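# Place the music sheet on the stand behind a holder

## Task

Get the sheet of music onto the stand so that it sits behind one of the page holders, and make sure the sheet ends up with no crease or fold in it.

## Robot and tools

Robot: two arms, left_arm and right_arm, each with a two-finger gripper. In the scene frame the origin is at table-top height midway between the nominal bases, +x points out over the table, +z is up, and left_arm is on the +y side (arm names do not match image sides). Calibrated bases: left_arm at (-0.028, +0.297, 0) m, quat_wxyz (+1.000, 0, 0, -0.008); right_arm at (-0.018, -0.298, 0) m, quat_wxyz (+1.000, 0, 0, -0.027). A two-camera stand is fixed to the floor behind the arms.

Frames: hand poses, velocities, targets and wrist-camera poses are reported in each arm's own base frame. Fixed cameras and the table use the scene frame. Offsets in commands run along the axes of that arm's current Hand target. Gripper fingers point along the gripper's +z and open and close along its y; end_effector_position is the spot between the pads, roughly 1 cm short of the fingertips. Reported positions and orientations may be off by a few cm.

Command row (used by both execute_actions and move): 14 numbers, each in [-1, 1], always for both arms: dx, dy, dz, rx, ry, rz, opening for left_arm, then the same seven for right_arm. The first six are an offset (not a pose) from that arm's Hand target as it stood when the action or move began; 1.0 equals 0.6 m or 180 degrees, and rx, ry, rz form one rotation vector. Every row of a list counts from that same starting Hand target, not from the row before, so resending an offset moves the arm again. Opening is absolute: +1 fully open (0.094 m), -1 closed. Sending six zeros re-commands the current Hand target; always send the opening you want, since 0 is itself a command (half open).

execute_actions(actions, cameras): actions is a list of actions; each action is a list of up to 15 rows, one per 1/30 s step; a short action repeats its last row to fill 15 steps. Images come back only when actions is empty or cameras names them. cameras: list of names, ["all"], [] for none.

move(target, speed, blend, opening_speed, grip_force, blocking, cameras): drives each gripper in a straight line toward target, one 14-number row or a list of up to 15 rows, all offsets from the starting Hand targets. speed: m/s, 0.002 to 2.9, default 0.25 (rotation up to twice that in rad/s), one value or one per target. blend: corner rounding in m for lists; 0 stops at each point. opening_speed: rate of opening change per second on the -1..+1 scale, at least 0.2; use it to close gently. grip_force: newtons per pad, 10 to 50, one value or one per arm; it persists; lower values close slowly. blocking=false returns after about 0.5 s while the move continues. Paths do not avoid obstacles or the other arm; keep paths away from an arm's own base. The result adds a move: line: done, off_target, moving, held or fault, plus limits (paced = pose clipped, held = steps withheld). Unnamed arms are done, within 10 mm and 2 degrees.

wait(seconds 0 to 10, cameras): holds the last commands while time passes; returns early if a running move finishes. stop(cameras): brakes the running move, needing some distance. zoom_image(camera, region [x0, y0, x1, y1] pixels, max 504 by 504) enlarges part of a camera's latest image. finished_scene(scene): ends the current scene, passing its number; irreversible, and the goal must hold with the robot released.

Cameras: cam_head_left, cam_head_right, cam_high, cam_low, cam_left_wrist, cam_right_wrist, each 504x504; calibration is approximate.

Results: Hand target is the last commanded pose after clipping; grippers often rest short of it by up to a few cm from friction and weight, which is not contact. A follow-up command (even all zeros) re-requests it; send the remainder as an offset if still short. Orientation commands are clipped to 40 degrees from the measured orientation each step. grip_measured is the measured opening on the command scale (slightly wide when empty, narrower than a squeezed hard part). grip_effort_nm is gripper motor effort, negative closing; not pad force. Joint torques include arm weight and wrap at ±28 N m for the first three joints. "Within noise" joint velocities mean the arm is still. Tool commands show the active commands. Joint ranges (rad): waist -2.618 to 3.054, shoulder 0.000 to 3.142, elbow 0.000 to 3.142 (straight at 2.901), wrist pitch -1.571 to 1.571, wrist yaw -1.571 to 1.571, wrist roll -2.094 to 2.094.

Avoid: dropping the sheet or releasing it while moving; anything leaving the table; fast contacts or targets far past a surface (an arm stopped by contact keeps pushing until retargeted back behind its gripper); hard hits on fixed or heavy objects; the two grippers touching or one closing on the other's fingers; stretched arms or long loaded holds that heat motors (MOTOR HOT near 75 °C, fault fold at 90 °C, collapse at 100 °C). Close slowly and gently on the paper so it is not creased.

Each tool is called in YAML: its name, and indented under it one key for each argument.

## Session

execute_actions:
  actions: []

Scene clock: 0.00 s.
left_arm: end_effector_position=(+0.2348, -0.1456, +0.4345) grip_measured=-0.995 grip_effort_nm=n/a end_effector_quat_wxyz=(+0.615, +0.160, +0.683, -0.359) | right_arm: end_effector_position=(+0.3837, +0.0010, +0.4072) grip_measured=+1.000 grip_effort_nm=n/a end_effector_quat_wxyz=(+0.707, +0.000, +0.707, +0.000)
Joint positions: left_arm=[-0.214 0.73 1.059 -0.312 0.544 -0.309 0] | right_arm=[0 1.047 1.047 0 0 0 0.094]
Joint velocities: within noise
Joint torques (N m): no reading
Motor temperatures (°C): left_arm=[24 23 22 26 22 22 22] | right_arm=[21 24 27 26 22 23 21]
Heat: left arm: 26 °C; right arm: 27 °C.
Hand target: left_arm +0.2319, -0.1450, +0.4400; +0.621, +0.162, +0.678, -0.359 | right_arm +0.3802, +0.0010, +0.4202; +0.719, +0.000, +0.695, +0.000
Tool commands: left_gripper/opening=-1.0 right_gripper/opening=+1.0
camera_calibration:
cam_left_wrist: T_world_to_cam=[[-0.63805, -0.709546, 0.299059, -0.0797581], [-0.561934, 0.163555, -0.810851, 0.530376], [0.526424, -0.685415, -0.503075, 0.100176], [0, 0, 0, 1]] pos_world=[0.194412, -0.0746757, 0.504304]

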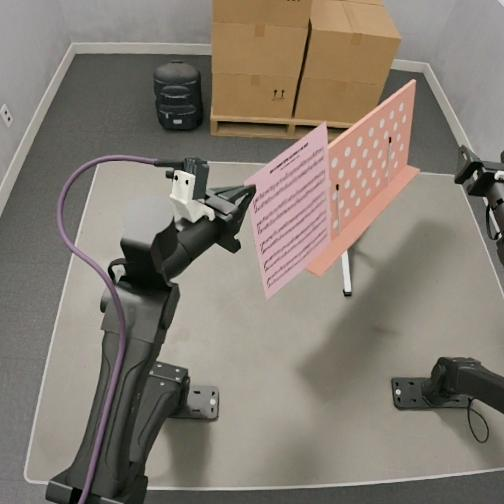

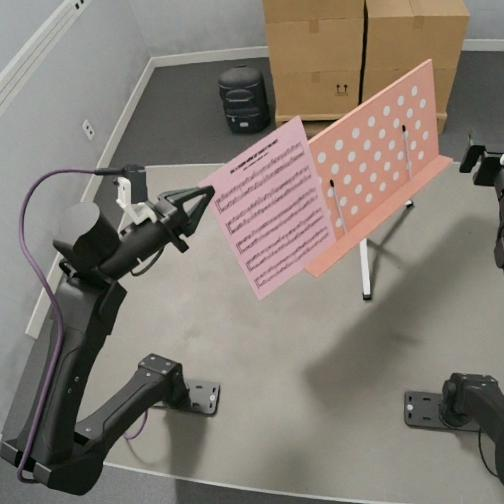

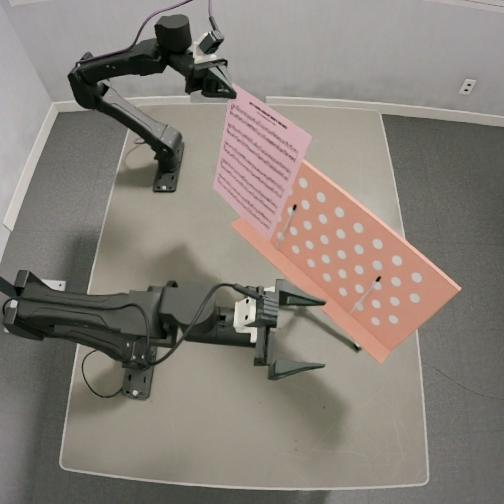

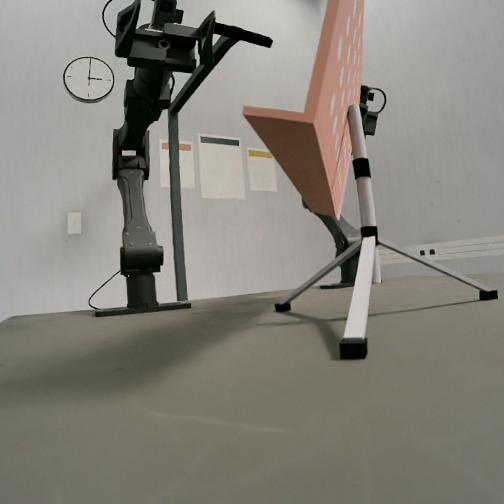

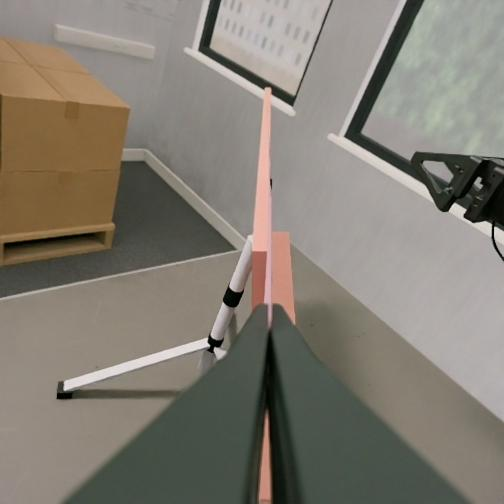

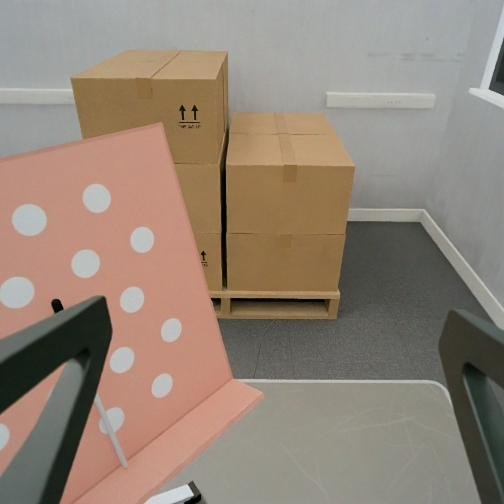

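zoom_image:
  camera: "cam_head_left"
  region: [290, 160, 400, 270]

zoom_image:
  camera: "cam_head_right"
  region: [290, 150, 410, 270]

zoom_image:
  camera: "cam_high"
  region: [200, 80, 320, 260]

zoom_image:
  camera: "cam_left_wrist"
  region: [210, 70, 330, 310]

Scaled by 4.582.

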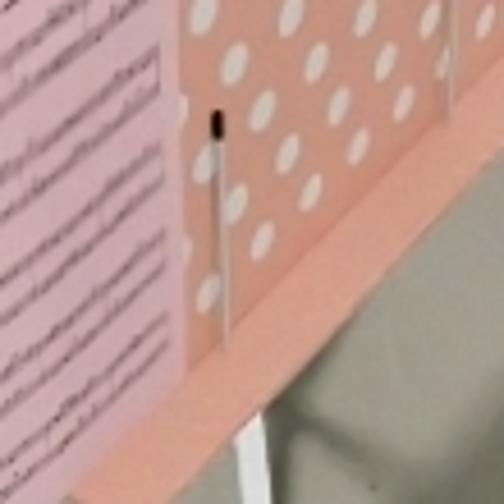

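Scaled by 4.200.

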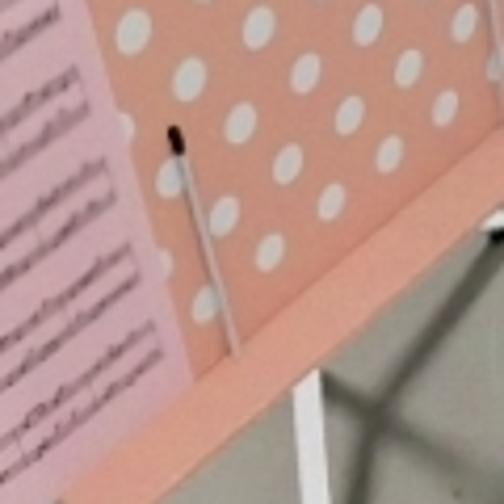

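Scaled by 2.800.

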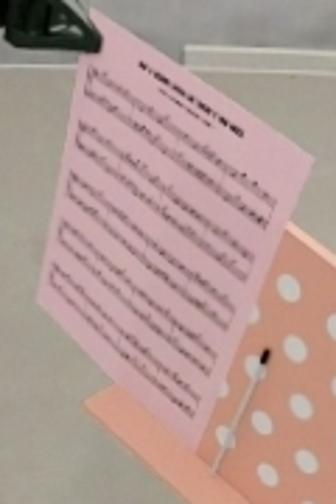

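Scaled by 2.100.

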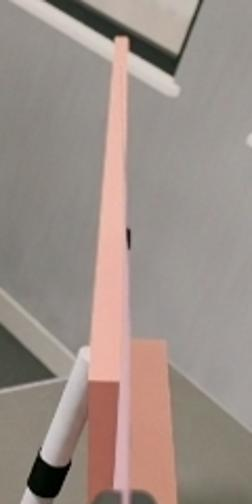

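move:
  target:
    - [-0.06,0,0,0,0,0,-1,0.0756,0.2033,-0.0612,-0.135,0.052,-0.019,-0.3]
    - [-0.078,0,-0.0667,0,0,0,-1,0.1512,0.4067,-0.1223,-0.2695,0.1040,-0.0380,-0.3]
  speed: 0.15
  blend: [0.02,0]
  grip_force: [50,35]
  opening_speed: 0.6
  cameras: ["all"]

Scene clock: 5.47 s.
left_arm: end_effector_position=(+0.2202, -0.1061, +0.4725) grip_measured=-0.995 grip_effort_nm=-0.26 end_effector_quat_wxyz=(+0.612, +0.157, +0.685, -0.362) | right_arm: end_effector_position=(+0.3094, +0.2409, +0.3110) grip_measured=-0.298 grip_effort_nm=-0.08 end_effector_quat_wxyz=(+0.524, -0.329, +0.749, +0.238)
Joint positions: left_arm=[0.188 0.773 1.252 -0.46 0.947 -0.324 0] | right_arm=[0.524 1.149 1.057 -0.27 -0.297 -0.097 0.033]
Joint torques (N m): left_arm=[0.68 -0.35 8.85 1.72 0.03 -0.07] | right_arm=[0.44 -2.44 10.86 1.75 -0.16 -0.09]
Heat: left arm: 27 °C; right arm: 28 °C.
Hand target: left_arm +0.2110, -0.1069, +0.4838; +0.621, +0.162, +0.678, -0.358 | right_arm +0.3099, +0.2450, +0.3271; +0.535, -0.334, +0.737, +0.243
Off the commanded pose: left_arm 0.014 m, 1 deg | right_arm 0.017 m, 2 deg.
grip_force (N): 50, 35
move: off_target (left_arm, right_arm)
camera_calibration:
cam_left_wrist: T_world_to_cam=[[-0.635919, -0.70789, 0.307406, -0.0766236], [-0.569014, 0.160969, -0.806419, 0.545635], [0.521373, -0.687736, -0.505163, 0.155854], [0, 0, 0, 1]] pos_world=[0.18049, -0.0348855, 0.542297]
cam_right_wrist: T_world_to_cam=[[0.772858, -0.634542, -0.00690455, -0.0793071], [-0.501426, -0.603985, -0.619495, 0.514567], [0.388925, 0.482243, -0.784971, 0.11812], [0, 0, 0, 1]] pos_world=[0.273371, 0.203505, 0.410945]

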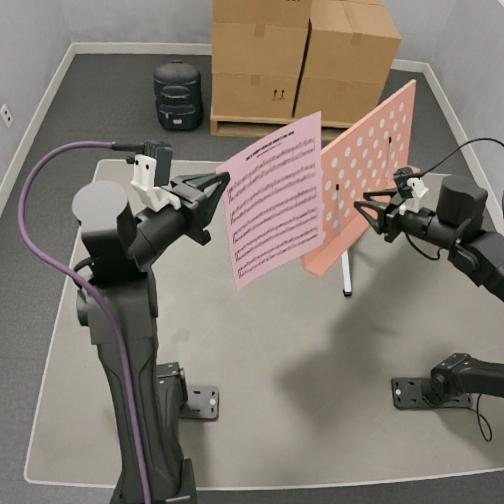

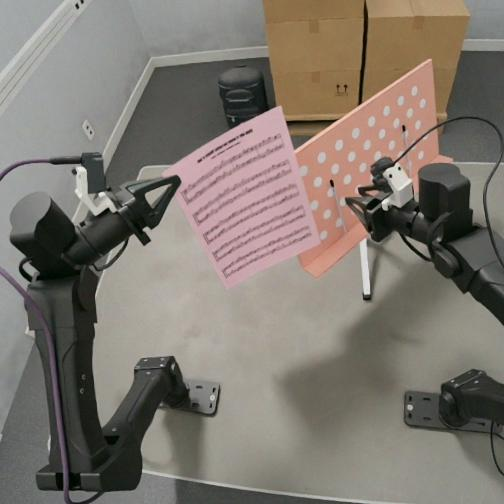

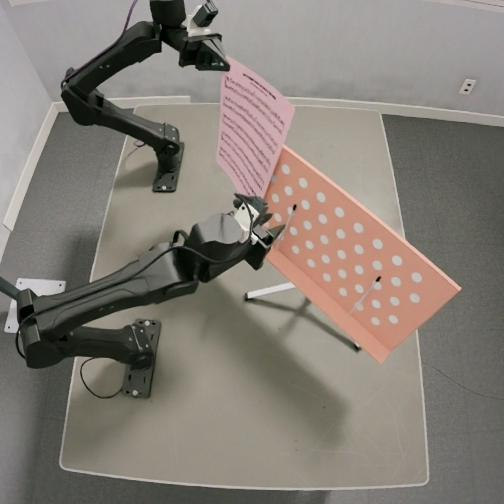

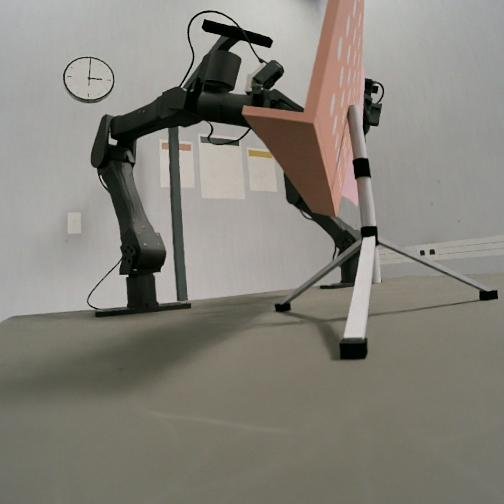

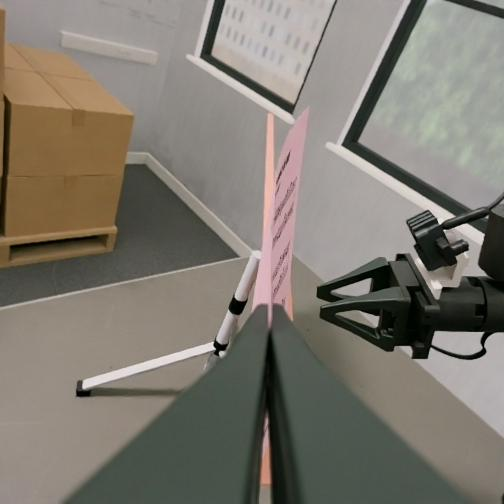

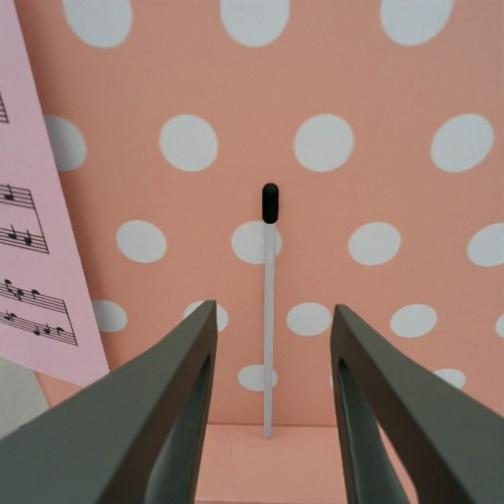

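move:
  target: [0,-0.0117,0,0,0,0,-1,-0.007,0.0038,0.0567,0,0,0,-0.5]
  speed: 0.06
  cameras: ["cam_left_wrist","cam_right_wrist"]

zoom_image:
  camera: "cam_right_wrist"
  region: [200, 220, 350, 370]

Scene clock: 7.20 s.
left_arm: end_effector_position=(+0.2159, -0.1095, +0.4744) grip_measured=-0.995 grip_effort_nm=-0.26 end_effector_quat_wxyz=(+0.612, +0.156, +0.686, -0.362) | right_arm: end_effector_position=(+0.3255, +0.2669, +0.3001) grip_measured=-0.498 grip_effort_nm=-0.08 end_effector_quat_wxyz=(+0.515, -0.337, +0.751, +0.238)
Joint positions: left_arm=[0.157 0.764 1.264 -0.484 0.914 -0.324 0] | right_arm=[0.572 1.262 1.102 -0.218 -0.265 -0.092 0.024]
Joint torques (N m): left_arm=[-0.79 -0.25 8.79 1.77 -0.12 -0.03] | right_arm=[0.54 -3.26 10.95 2 -0.02 0.04]
Heat: left arm: 27 °C; right arm: 28 °C.
Hand target: left_arm +0.2066, -0.1117, +0.4856; +0.621, +0.162, +0.678, -0.359 | right_arm +0.3304, +0.2719, +0.3205; +0.535, -0.334, +0.737, +0.243
Off the commanded pose: left_arm 0.015 m, 2 deg | right_arm 0.022 m, 3 deg.
grip_force (N): 50, 35
move: off_target (left_arm, right_arm)
camera_calibration:
cam_left_wrist: T_world_to_cam=[[-0.633727, -0.708665, 0.310135, -0.0841465], [-0.571573, 0.158823, -0.805034, 0.545002], [0.521243, -0.687436, -0.505704, 0.157113], [0, 0, 0, 1]] pos_world=[0.176289, -0.0381849, 0.544295]
cam_right_wrist: T_world_to_cam=[[0.782928, -0.622082, -0.00620625, -0.0822601], [-0.498703, -0.621621, -0.604056, 0.530885], [0.371914, 0.476027, -0.796918, 0.101512], [0, 0, 0, 1]] pos_world=[0.291404, 0.230515, 0.40107]
Images, in order (width x height): cam_left_wrist 504x504, cam_right_wrist 504x504.

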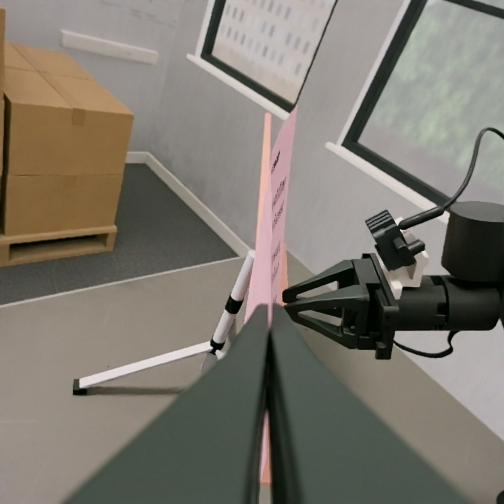

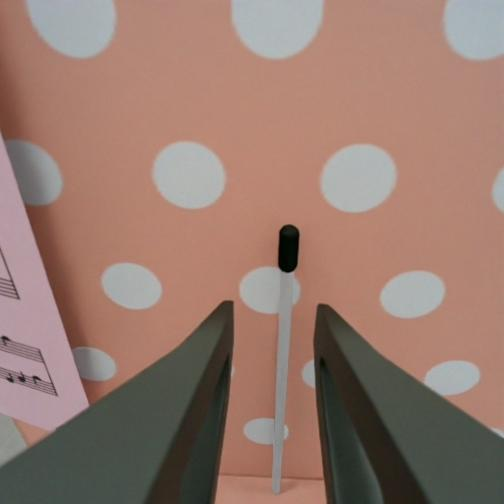

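Scaled by 3.360.

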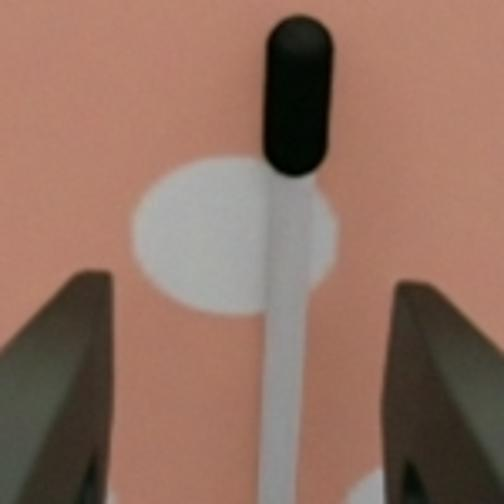

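move:
  target: [0,-0.0133,0,0,0,0,-1,-0.0067,-0.005,0.0225,0,0,0,-0.5]
  speed: 0.03
  cameras: ["cam_left_wrist","cam_right_wrist"]

zoom_image:
  camera: "cam_right_wrist"
  region: [200, 220, 350, 370]

Scene clock: 8.80 s.
left_arm: end_effector_position=(+0.2106, -0.1158, +0.4768) grip_measured=-0.995 grip_effort_nm=-0.26 end_effector_quat_wxyz=(+0.611, +0.155, +0.687, -0.363) | right_arm: end_effector_position=(+0.3372, +0.2752, +0.3015) grip_measured=-0.498 grip_effort_nm=-0.08 end_effector_quat_wxyz=(+0.517, -0.337, +0.750, +0.238)
Joint positions: left_arm=[0.09 0.755 1.28 -0.512 0.848 -0.324 0] | right_arm=[0.575 1.315 1.142 -0.2 -0.261 -0.091 0.024]
Joint torques (N m): left_arm=[-0.73 -0.17 8.65 1.78 -0.11 0.02] | right_arm=[0.58 -3.63 10.78 2 -0.01 0.04]
Heat: left arm: 27 °C; right arm: 29 °C.
Hand target: left_arm +0.2011, -0.1173, +0.4880; +0.621, +0.162, +0.678, -0.359 | right_arm +0.3419, +0.2804, +0.3203; +0.536, -0.334, +0.737, +0.243
Off the commanded pose: left_arm 0.015 m, 2 deg | right_arm 0.020 m, 3 deg.
grip_force (N): 50, 35
move: off_target (left_arm, right_arm)
camera_calibration:
cam_left_wrist: T_world_to_cam=[[-0.633368, -0.70774, 0.312969, -0.0940941], [-0.573801, 0.158153, -0.80358, 0.544555], [0.519229, -0.688543, -0.506271, 0.157329], [0, 0, 0, 1]] pos_world=[0.17118, -0.0443894, 0.546693]
cam_right_wrist: T_world_to_cam=[[0.782379, -0.622787, -0.00452873, -0.0863984], [-0.497162, -0.620149, -0.606832, 0.542574], [0.375119, 0.477024, -0.794817, 0.0923558], [0, 0, 0, 1]] pos_world=[0.302699, 0.238613, 0.402266]
Images, in order (width x height): cam_left_wrist 504x504, cam_right_wrist 504x504.

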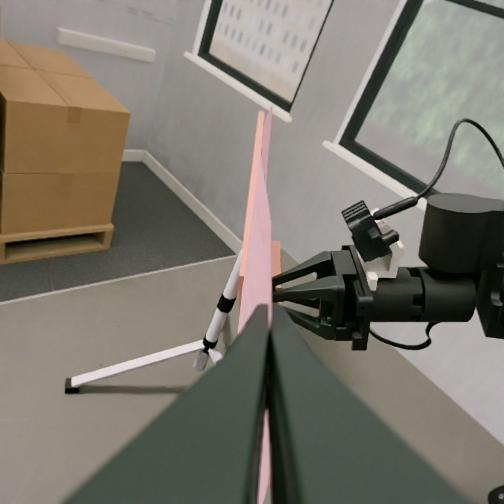

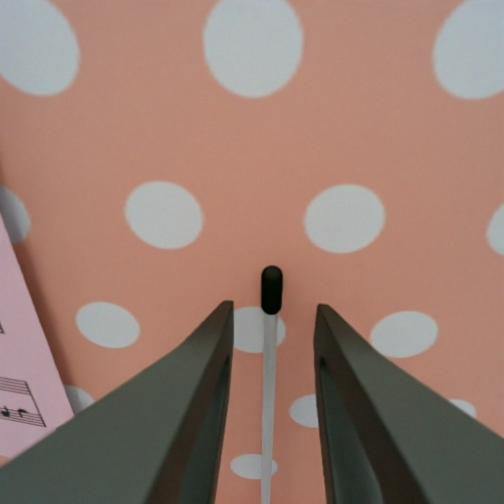

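Scaled by 3.360.

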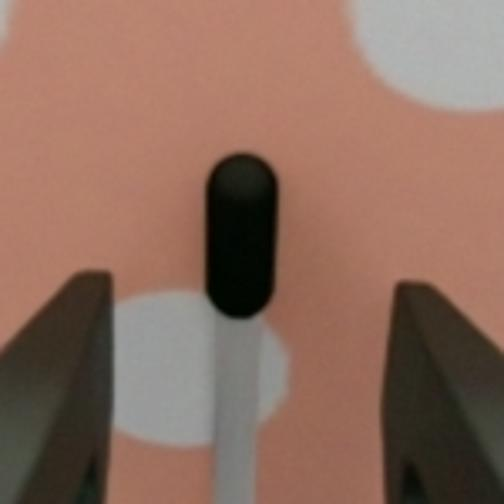

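move:
  target:
    - [0,-0.004,0,0,0,0,-1,0.001,0.0017,0.0108,0,0,0,-0.5]
    - [0,-0.004,0,0,0,0,-1,0.001,0.0017,0.0108,0,0,0,-0.94]
  speed: 0.02
  opening_speed: 0.4
  cameras: ["cam_left_wrist","cam_right_wrist"]

zoom_image:
  camera: "cam_right_wrist"
  region: [200, 220, 350, 370]

Scene clock: 11.30 s.
left_arm: end_effector_position=(+0.2109, -0.1174, +0.4752) grip_measured=-0.995 grip_effort_nm=-0.26 end_effector_quat_wxyz=(+0.608, +0.153, +0.689, -0.363) | right_arm: end_effector_position=(+0.3402, +0.2797, +0.2970) grip_measured=-0.912 grip_effort_nm=-0.68 end_effector_quat_wxyz=(+0.515, -0.337, +0.751, +0.237)
Joint positions: left_arm=[0.068 0.755 1.28 -0.521 0.825 -0.324 0] | right_arm=[0.584 1.335 1.142 -0.184 -0.251 -0.088 0.004]
Joint torques (N m): left_arm=[-0.75 -0.38 9.03 1.79 -0.08 0.05] | right_arm=[0.58 -3.74 11.21 2 -0.02 0.03]
Heat: left arm: 28 °C; right arm: 30 °C.
Hand target: left_arm +0.1995, -0.1190, +0.4887; +0.621, +0.162, +0.678, -0.359 | right_arm +0.3452, +0.2856, +0.3176; +0.535, -0.334, +0.737, +0.243
Off the commanded pose: left_arm 0.018 m, 2 deg | right_arm 0.022 m, 3 deg.
grip_force (N): 50, 35
move: off_target (left_arm, right_arm); target 2's new opening was sent with right_arm's hand 0.022 m and 3 deg from that target
camera_calibration:
cam_left_wrist: T_world_to_cam=[[-0.629809, -0.708195, 0.31906, -0.0982107], [-0.580945, 0.15681, -0.798695, 0.542763], [0.5156, -0.688382, -0.510183, 0.157869], [0, 0, 0, 1]] pos_world=[0.172064, -0.0459891, 0.545379]
cam_right_wrist: T_world_to_cam=[[0.7814, -0.624011, -0.00483872, -0.0850693], [-0.499766, -0.621136, -0.603675, 0.544331], [0.373695, 0.47413, -0.797215, 0.0875342], [0, 0, 0, 1]] pos_world=[0.3058, 0.243517, 0.397971]
Images, in order (width x height): cam_left_wrist 504x504, cam_right_wrist 504x504.

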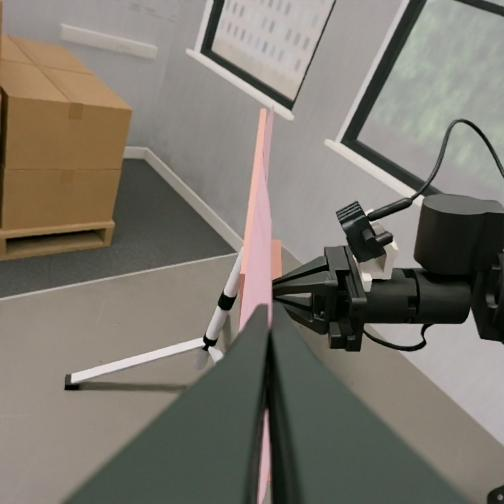

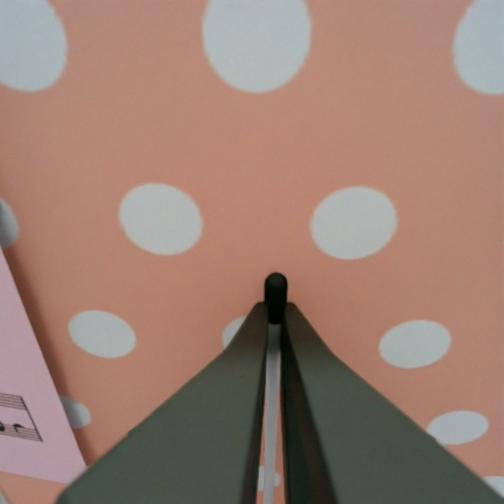

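Scaled by 3.360.

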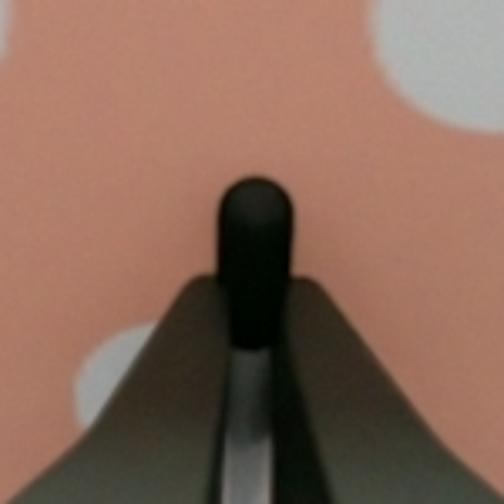

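move:
  target:
    - [0,0,0,0,0,0,-1,0.0175,0,-0.04,0,0,0,-0.96]
    - [0,0,0,0,0,0,-1,0.0345,0,-0.09,0,0,0,-0.96]
  speed: 0.03
  blend: [0.01,0]
  cameras: ["cam_left_wrist","cam_right_wrist","cam_head_left","cam_head_right"]

zoom_image:
  camera: "cam_right_wrist"
  region: [200, 220, 350, 370]

zoom_image:
  camera: "cam_left_wrist"
  region: [210, 80, 340, 310]

Scene clock: 13.80 s.
left_arm: end_effector_position=(+0.2109, -0.1174, +0.4752) grip_measured=-0.995 grip_effort_nm=-0.26 end_effector_quat_wxyz=(+0.608, +0.153, +0.689, -0.363) | right_arm: end_effector_position=(+0.3127, +0.2467, +0.3046) grip_measured=-0.915 grip_effort_nm=-0.74 end_effector_quat_wxyz=(+0.525, -0.333, +0.746, +0.241)
Joint positions: left_arm=[0.068 0.755 1.28 -0.521 0.825 -0.324 0] | right_arm=[0.531 1.168 1.039 -0.227 -0.299 -0.099 0.004]
Joint torques (N m): left_arm=[-0.79 -0.39 9.05 1.79 -0.07 0.04] | right_arm=[-0.55 -6.13 7.19 1.73 -0.19 -0.08]
Heat: left arm: 28 °C; right arm: 30 °C.
Hand target: left_arm +0.1995, -0.1190, +0.4887; +0.621, +0.162, +0.678, -0.359 | right_arm +0.3070, +0.2422, +0.3148; +0.536, -0.334, +0.737, +0.243
Off the commanded pose: left_arm 0.018 m, 2 deg | right_arm 0.012 m, 2 deg.
grip_force (N): 50, 35
move: off_target (left_arm, right_arm)
camera_calibration:
cam_left_wrist: T_world_to_cam=[[-0.629809, -0.708195, 0.31906, -0.0982107], [-0.580945, 0.15681, -0.798695, 0.542763], [0.5156, -0.688382, -0.510183, 0.157869], [0, 0, 0, 1]] pos_world=[0.172064, -0.0459891, 0.545379]
cam_right_wrist: T_world_to_cam=[[0.779239, -0.626713, -0.00417866, -0.0831146], [-0.492283, -0.607938, -0.622951, 0.515027], [0.387871, 0.487485, -0.782249, 0.10732], [0, 0, 0, 1]] pos_world=[0.276679, 0.208699, 0.404441]
Images, in order (width x height): cam_head_left 504x504, cam_head_right 504x504, cam_left_wrist 504x504, cam_right_wrist 504x504.

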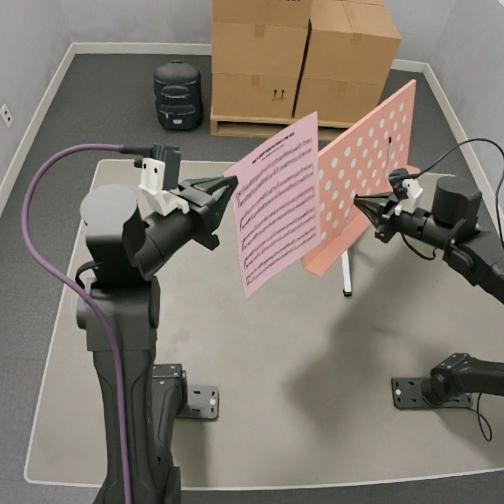

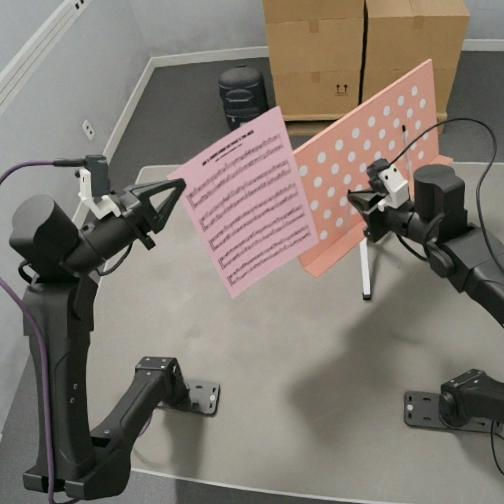

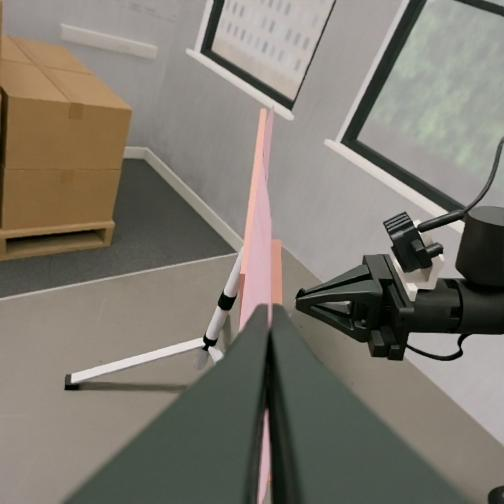

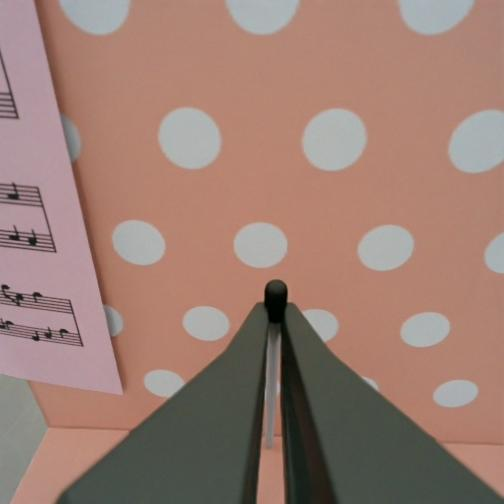

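Scaled by 3.360.

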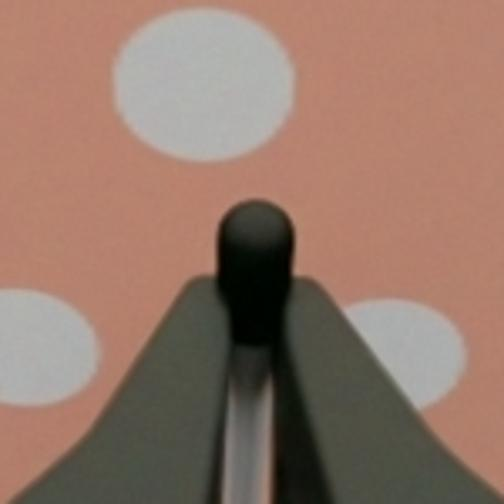

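Scaled by 2.191.

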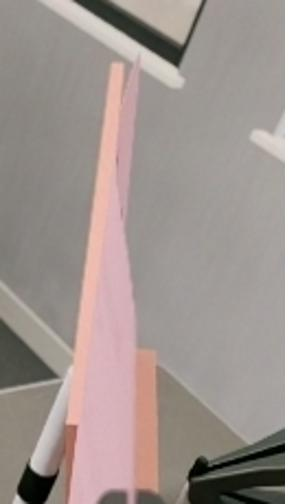

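move:
  target: [-0.015,0,0.15,0,0,0,-1,0,0,0,0,0,0,-0.96]
  speed: 0.06
  cameras: ["cam_right_wrist","cam_left_wrist","cam_head_left","cam_high"]

zoom_image:
  camera: "cam_left_wrist"
  region: [210, 80, 340, 310]

zoom_image:
  camera: "cam_head_left"
  region: [220, 80, 420, 300]

Scene clock: 16.80 s.
left_arm: end_effector_position=(+0.2707, -0.1791, +0.4799) grip_measured=-0.995 grip_effort_nm=-0.26 end_effector_quat_wxyz=(+0.601, +0.156, +0.697, -0.359) | right_arm: end_effector_position=(+0.3127, +0.2467, +0.3046) grip_measured=-0.915 grip_effort_nm=-0.74 end_effector_quat_wxyz=(+0.525, -0.333, +0.746, +0.241)
Joint positions: left_arm=[-0.383 0.986 1.363 -0.398 0.375 -0.31 0] | right_arm=[0.531 1.168 1.039 -0.227 -0.299 -0.099 0.004]
Joint torques (N m): left_arm=[-0.69 -1.28 10 2.28 -0.03 0.11] | right_arm=[-0.55 -6.13 7.17 1.73 -0.19 -0.09]
Heat: left arm: 28 °C; right arm: 30 °C.
Hand target: left_arm +0.2664, -0.1788, +0.4998; +0.621, +0.162, +0.678, -0.359 | right_arm +0.3070, +0.2422, +0.3148; +0.536, -0.334, +0.737, +0.243
Off the commanded pose: left_arm 0.020 m, 3 deg | right_arm 0.012 m, 2 deg.
grip_force (N): 50, 35
move: off_target (left_arm, right_arm)
camera_calibration:
cam_left_wrist: T_world_to_cam=[[-0.625882, -0.713152, 0.315731, -0.106096], [-0.592149, 0.171056, -0.787464, 0.591156], [0.507573, -0.679819, -0.529353, 0.0999262], [0, 0, 0, 1]] pos_world=[0.232929, -0.108852, 0.551908]
cam_right_wrist: T_world_to_cam=[[0.779239, -0.626713, -0.00417866, -0.0831146], [-0.492283, -0.607938, -0.622951, 0.515027], [0.387871, 0.487485, -0.782249, 0.10732], [0, 0, 0, 1]] pos_world=[0.276679, 0.208699, 0.404441]
Images, in order (width x height): cam_head_left 504x504, cam_high 504x504, cam_left_wrist 504x504, cam_right_wrist 504x504.

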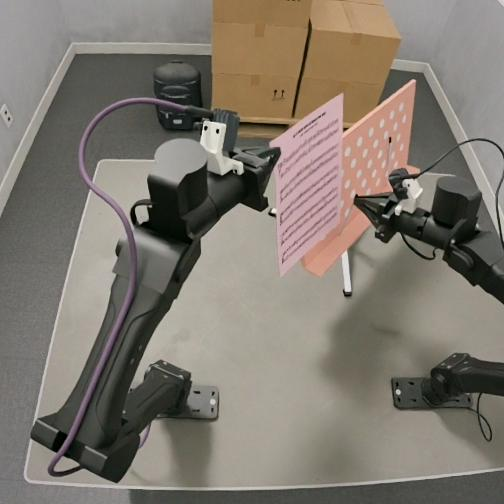

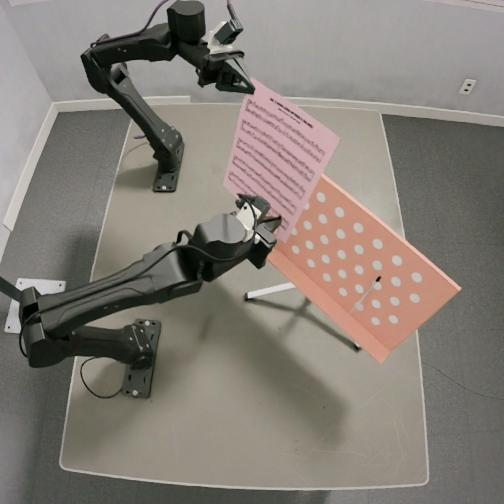

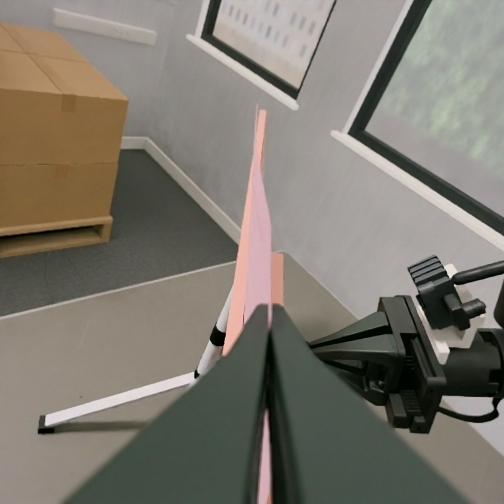

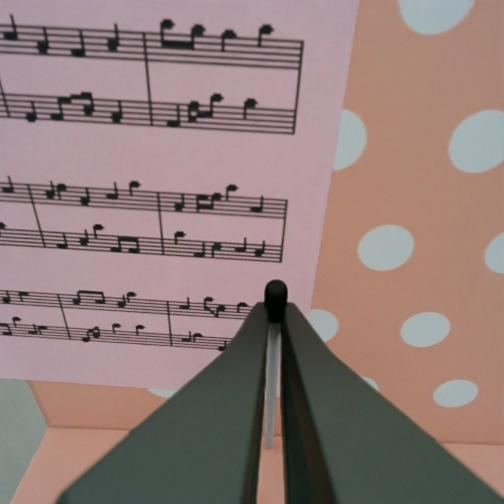

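Scaled by 2.191.

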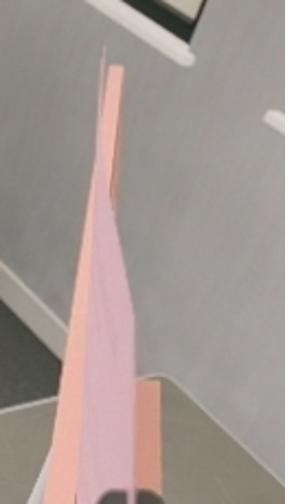

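Scaled by 2.291.

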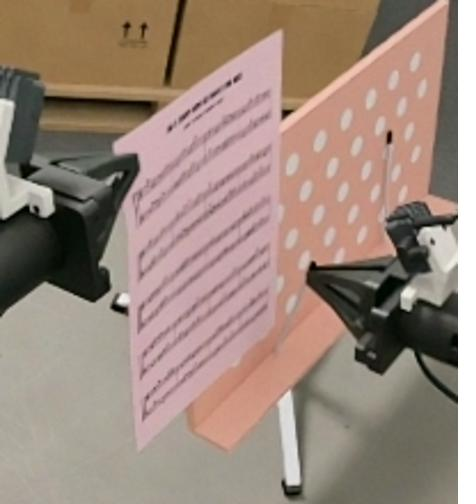

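move:
  target: [-0.008,0.0145,0.152,0,0,0,-1,0,0,0,0,0,0,-0.96]
  speed: 0.06
  cameras: ["cam_right_wrist","cam_left_wrist","cam_head_left","cam_high"]

zoom_image:
  camera: "cam_left_wrist"
  region: [210, 80, 340, 310]

zoom_image:
  camera: "cam_head_left"
  region: [250, 60, 430, 290]

Scene clock: 19.23 s.
left_arm: end_effector_position=(+0.3411, -0.2332, +0.4850) grip_measured=-0.995 grip_effort_nm=-0.26 end_effector_quat_wxyz=(+0.603, +0.158, +0.696, -0.357) | right_arm: end_effector_position=(+0.3127, +0.2467, +0.3046) grip_measured=-0.915 grip_effort_nm=-0.74 end_effector_quat_wxyz=(+0.525, -0.333, +0.746, +0.241)
Joint positions: left_arm=[-0.484 1.277 1.524 -0.265 0.274 -0.307 0] | right_arm=[0.531 1.168 1.039 -0.227 -0.299 -0.099 0.004]
Joint torques (N m): left_arm=[-0.72 -3.25 10.66 2.29 0 0.1] | right_arm=[-0.54 -6.13 7.2 1.73 -0.18 -0.08]
Heat: left arm: 29 °C; right arm: 30 °C.
Hand target: left_arm +0.3393, -0.2345, +0.5044; +0.621, +0.162, +0.678, -0.359 | right_arm +0.3070, +0.2422, +0.3148; +0.536, -0.334, +0.737, +0.243
Off the commanded pose: left_arm 0.020 m, 3 deg | right_arm 0.012 m, 2 deg.
grip_force (N): 50, 35
move: off_target (left_arm, right_arm)
camera_calibration:
cam_left_wrist: T_world_to_cam=[[-0.627589, -0.71414, 0.310057, -0.0990986], [-0.587981, 0.173727, -0.789998, 0.646579], [0.510304, -0.678102, -0.52893, 0.0292795], [0, 0, 0, 1]] pos_world=[0.303041, -0.163244, 0.557009]
cam_right_wrist: T_world_to_cam=[[0.779239, -0.626713, -0.00417866, -0.0831146], [-0.492283, -0.607938, -0.622951, 0.515027], [0.387871, 0.487485, -0.782249, 0.10732], [0, 0, 0, 1]] pos_world=[0.276679, 0.208699, 0.404441]
Images, in order (width x height): cam_head_left 504x504, cam_high 504x504, cam_left_wrist 504x504, cam_right_wrist 504x504.

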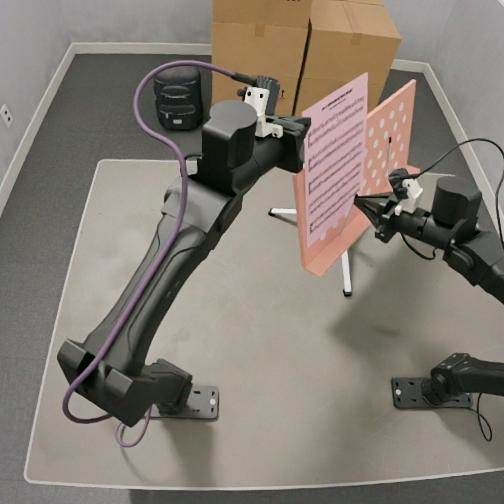

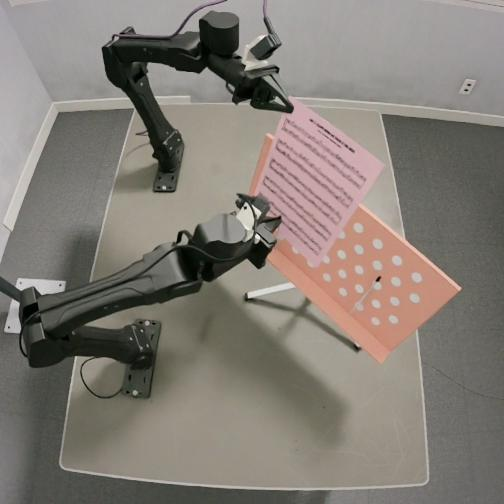

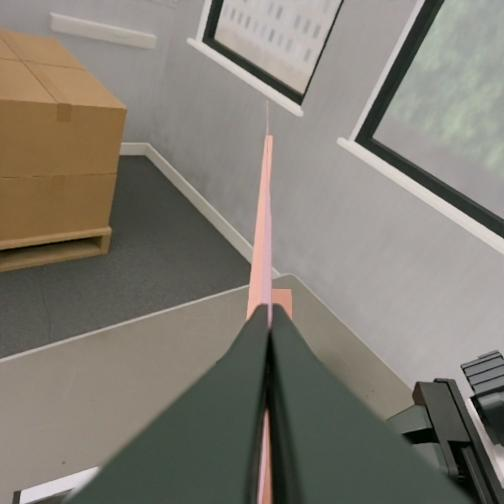

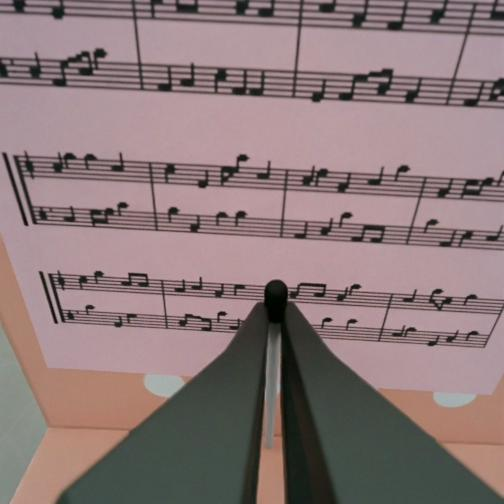

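Scaled by 2.191.

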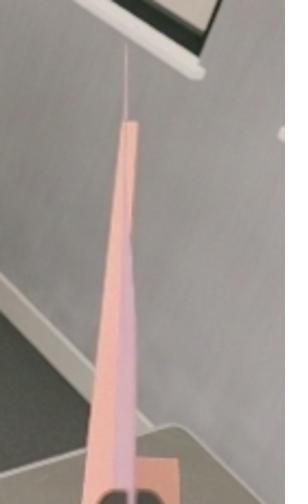

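Scaled by 2.191.

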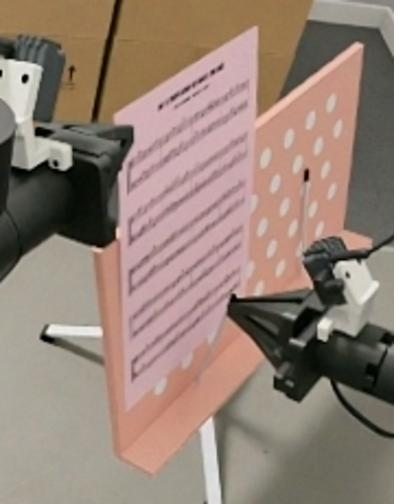

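move:
  target: [0.065,0,0,0,-0.005,0,-1,0,0,0,0,0,0,-0.96]
  speed: 0.04
  cameras: ["cam_right_wrist","cam_left_wrist"]

zoom_image:
  camera: "cam_left_wrist"
  region: [210, 80, 340, 310]

Scene clock: 21.07 s.
left_arm: end_effector_position=(+0.3400, -0.2454, +0.4606) grip_measured=-0.995 grip_effort_nm=-0.26 end_effector_quat_wxyz=(+0.616, +0.156, +0.683, -0.359) | right_arm: end_effector_position=(+0.3127, +0.2467, +0.3046) grip_measured=-0.915 grip_effort_nm=-0.74 end_effector_quat_wxyz=(+0.525, -0.333, +0.746, +0.241)
Joint positions: left_arm=[-0.534 1.242 1.358 -0.098 0.219 -0.307 0] | right_arm=[0.531 1.168 1.039 -0.227 -0.299 -0.099 0.004]
Joint torques (N m): left_arm=[-0.68 -5.72 6.06 2.26 -0.08 0.08] | right_arm=[-0.53 -6.13 7.19 1.73 -0.19 -0.07]
Motor temperatures (°C): left_arm=[24 23 24 29 22 22 22] | right_arm=[21 25 29 31 22 23 22]
Heat: left arm: 29 °C; right arm: 31 °C.
Hand target: left_arm +0.3324, -0.2431, +0.4673; +0.626, +0.159, +0.673, -0.360 | right_arm +0.3070, +0.2422, +0.3148; +0.536, -0.334, +0.737, +0.243
Off the commanded pose: left_arm 0.010 m, 2 deg | right_arm 0.012 m, 2 deg.
grip_force (N): 50, 35
move: off_target (right_arm)
camera_calibration:
cam_left_wrist: T_world_to_cam=[[-0.633842, -0.71172, 0.302819, -0.0949181], [-0.563933, 0.157293, -0.810702, 0.626061], [0.529361, -0.684627, -0.501061, -0.0123339], [0, 0, 0, 1]] pos_world=[0.299422, -0.174474, 0.530112]
cam_right_wrist: T_world_to_cam=[[0.779239, -0.626713, -0.00417866, -0.0831146], [-0.492283, -0.607938, -0.622951, 0.515027], [0.387871, 0.487485, -0.782249, 0.10732], [0, 0, 0, 1]] pos_world=[0.276679, 0.208699, 0.404441]
Images, in order (width x height): cam_left_wrist 504x504, cam_right_wrist 504x504.

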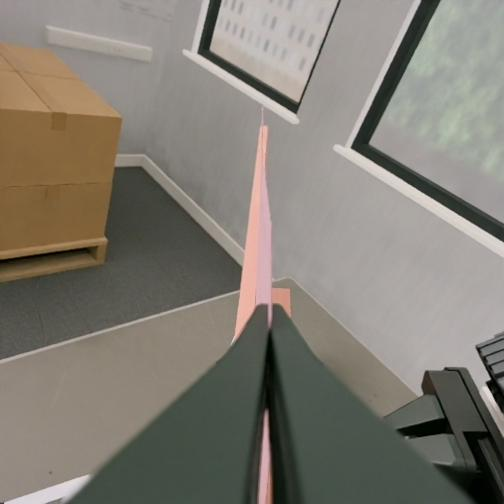

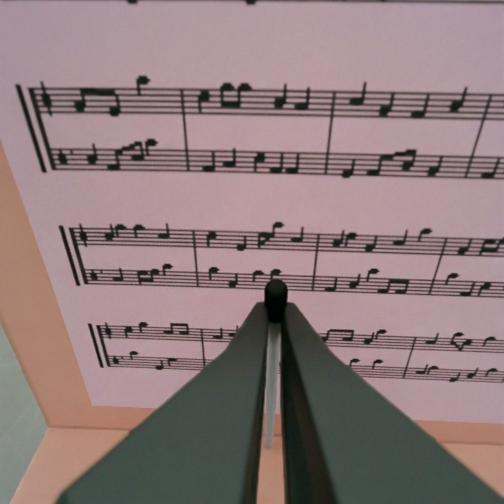

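Scaled by 2.191.

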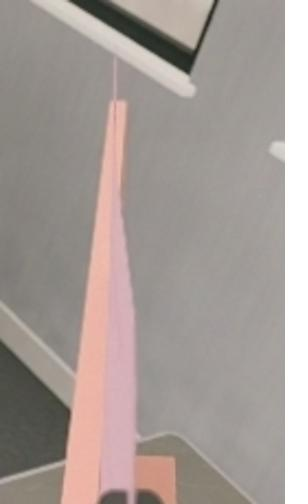

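move:
  target: [0.0275,0,0,0,0,0,-1,0,0,0,0,0,0,-0.96]
  speed: 0.03
  cameras: ["cam_right_wrist","cam_left_wrist"]

zoom_image:
  camera: "cam_right_wrist"
  region: [20, 360, 264, 480]

zoom_image:
  camera: "cam_right_wrist"
  region: [360, 360, 504, 480]

Scene clock: 22.40 s.
left_arm: end_effector_position=(+0.3376, -0.2496, +0.4445) grip_measured=-0.995 grip_effort_nm=-0.26 end_effector_quat_wxyz=(+0.615, +0.156, +0.684, -0.359) | right_arm: end_effector_position=(+0.3127, +0.2467, +0.3046) grip_measured=-0.915 grip_effort_nm=-0.74 end_effector_quat_wxyz=(+0.525, -0.333, +0.746, +0.241)
Joint positions: left_arm=[-0.554 1.223 1.279 -0.04 0.198 -0.307 0] | right_arm=[0.531 1.168 1.039 -0.227 -0.299 -0.099 0.004]
Joint torques (N m): left_arm=[-0.72 -5.79 6.17 2.25 -0.07 0.08] | right_arm=[-0.55 -6.13 7.19 1.73 -0.18 -0.08]
Heat: left arm: 29 °C; right arm: 31 °C.
Hand target: left_arm +0.3297, -0.2472, +0.4514; +0.626, +0.159, +0.673, -0.360 | right_arm +0.3070, +0.2422, +0.3148; +0.536, -0.334, +0.737, +0.243
Off the commanded pose: left_arm 0.011 m, 2 deg | right_arm 0.012 m, 2 deg.
grip_force (N): 50, 35
move: off_target (left_arm, right_arm)
camera_calibration:
cam_left_wrist: T_world_to_cam=[[-0.633475, -0.711832, 0.303321, -0.0949707], [-0.564875, 0.157544, -0.809998, 0.612355], [0.528796, -0.684452, -0.501896, -0.0213272], [0, 0, 0, 1]] pos_world=[0.29702, -0.178674, 0.514109]
cam_right_wrist: T_world_to_cam=[[0.779239, -0.626713, -0.00417866, -0.0831146], [-0.492283, -0.607938, -0.622951, 0.515027], [0.387871, 0.487485, -0.782249, 0.10732], [0, 0, 0, 1]] pos_world=[0.276679, 0.208699, 0.404441]
Images, in order (width x height): cam_left_wrist 504x504, cam_right_wrist 504x504.

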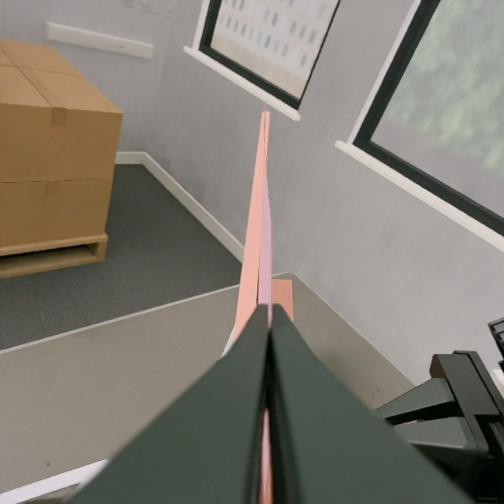

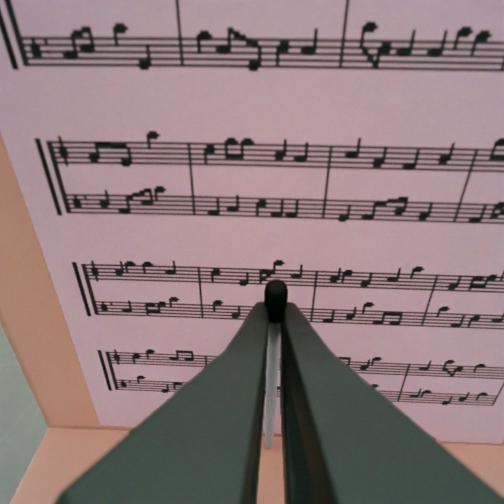

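Scaled by 2.066.

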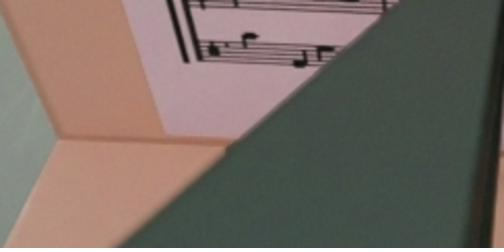

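Scaled by 3.500.

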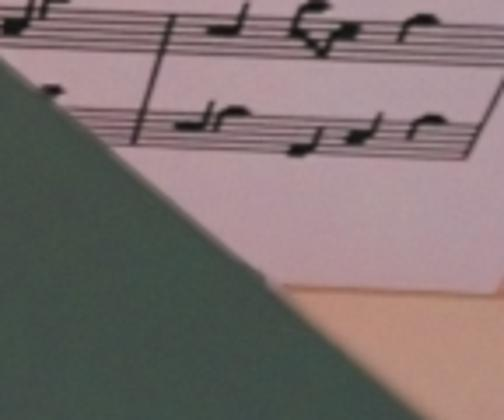

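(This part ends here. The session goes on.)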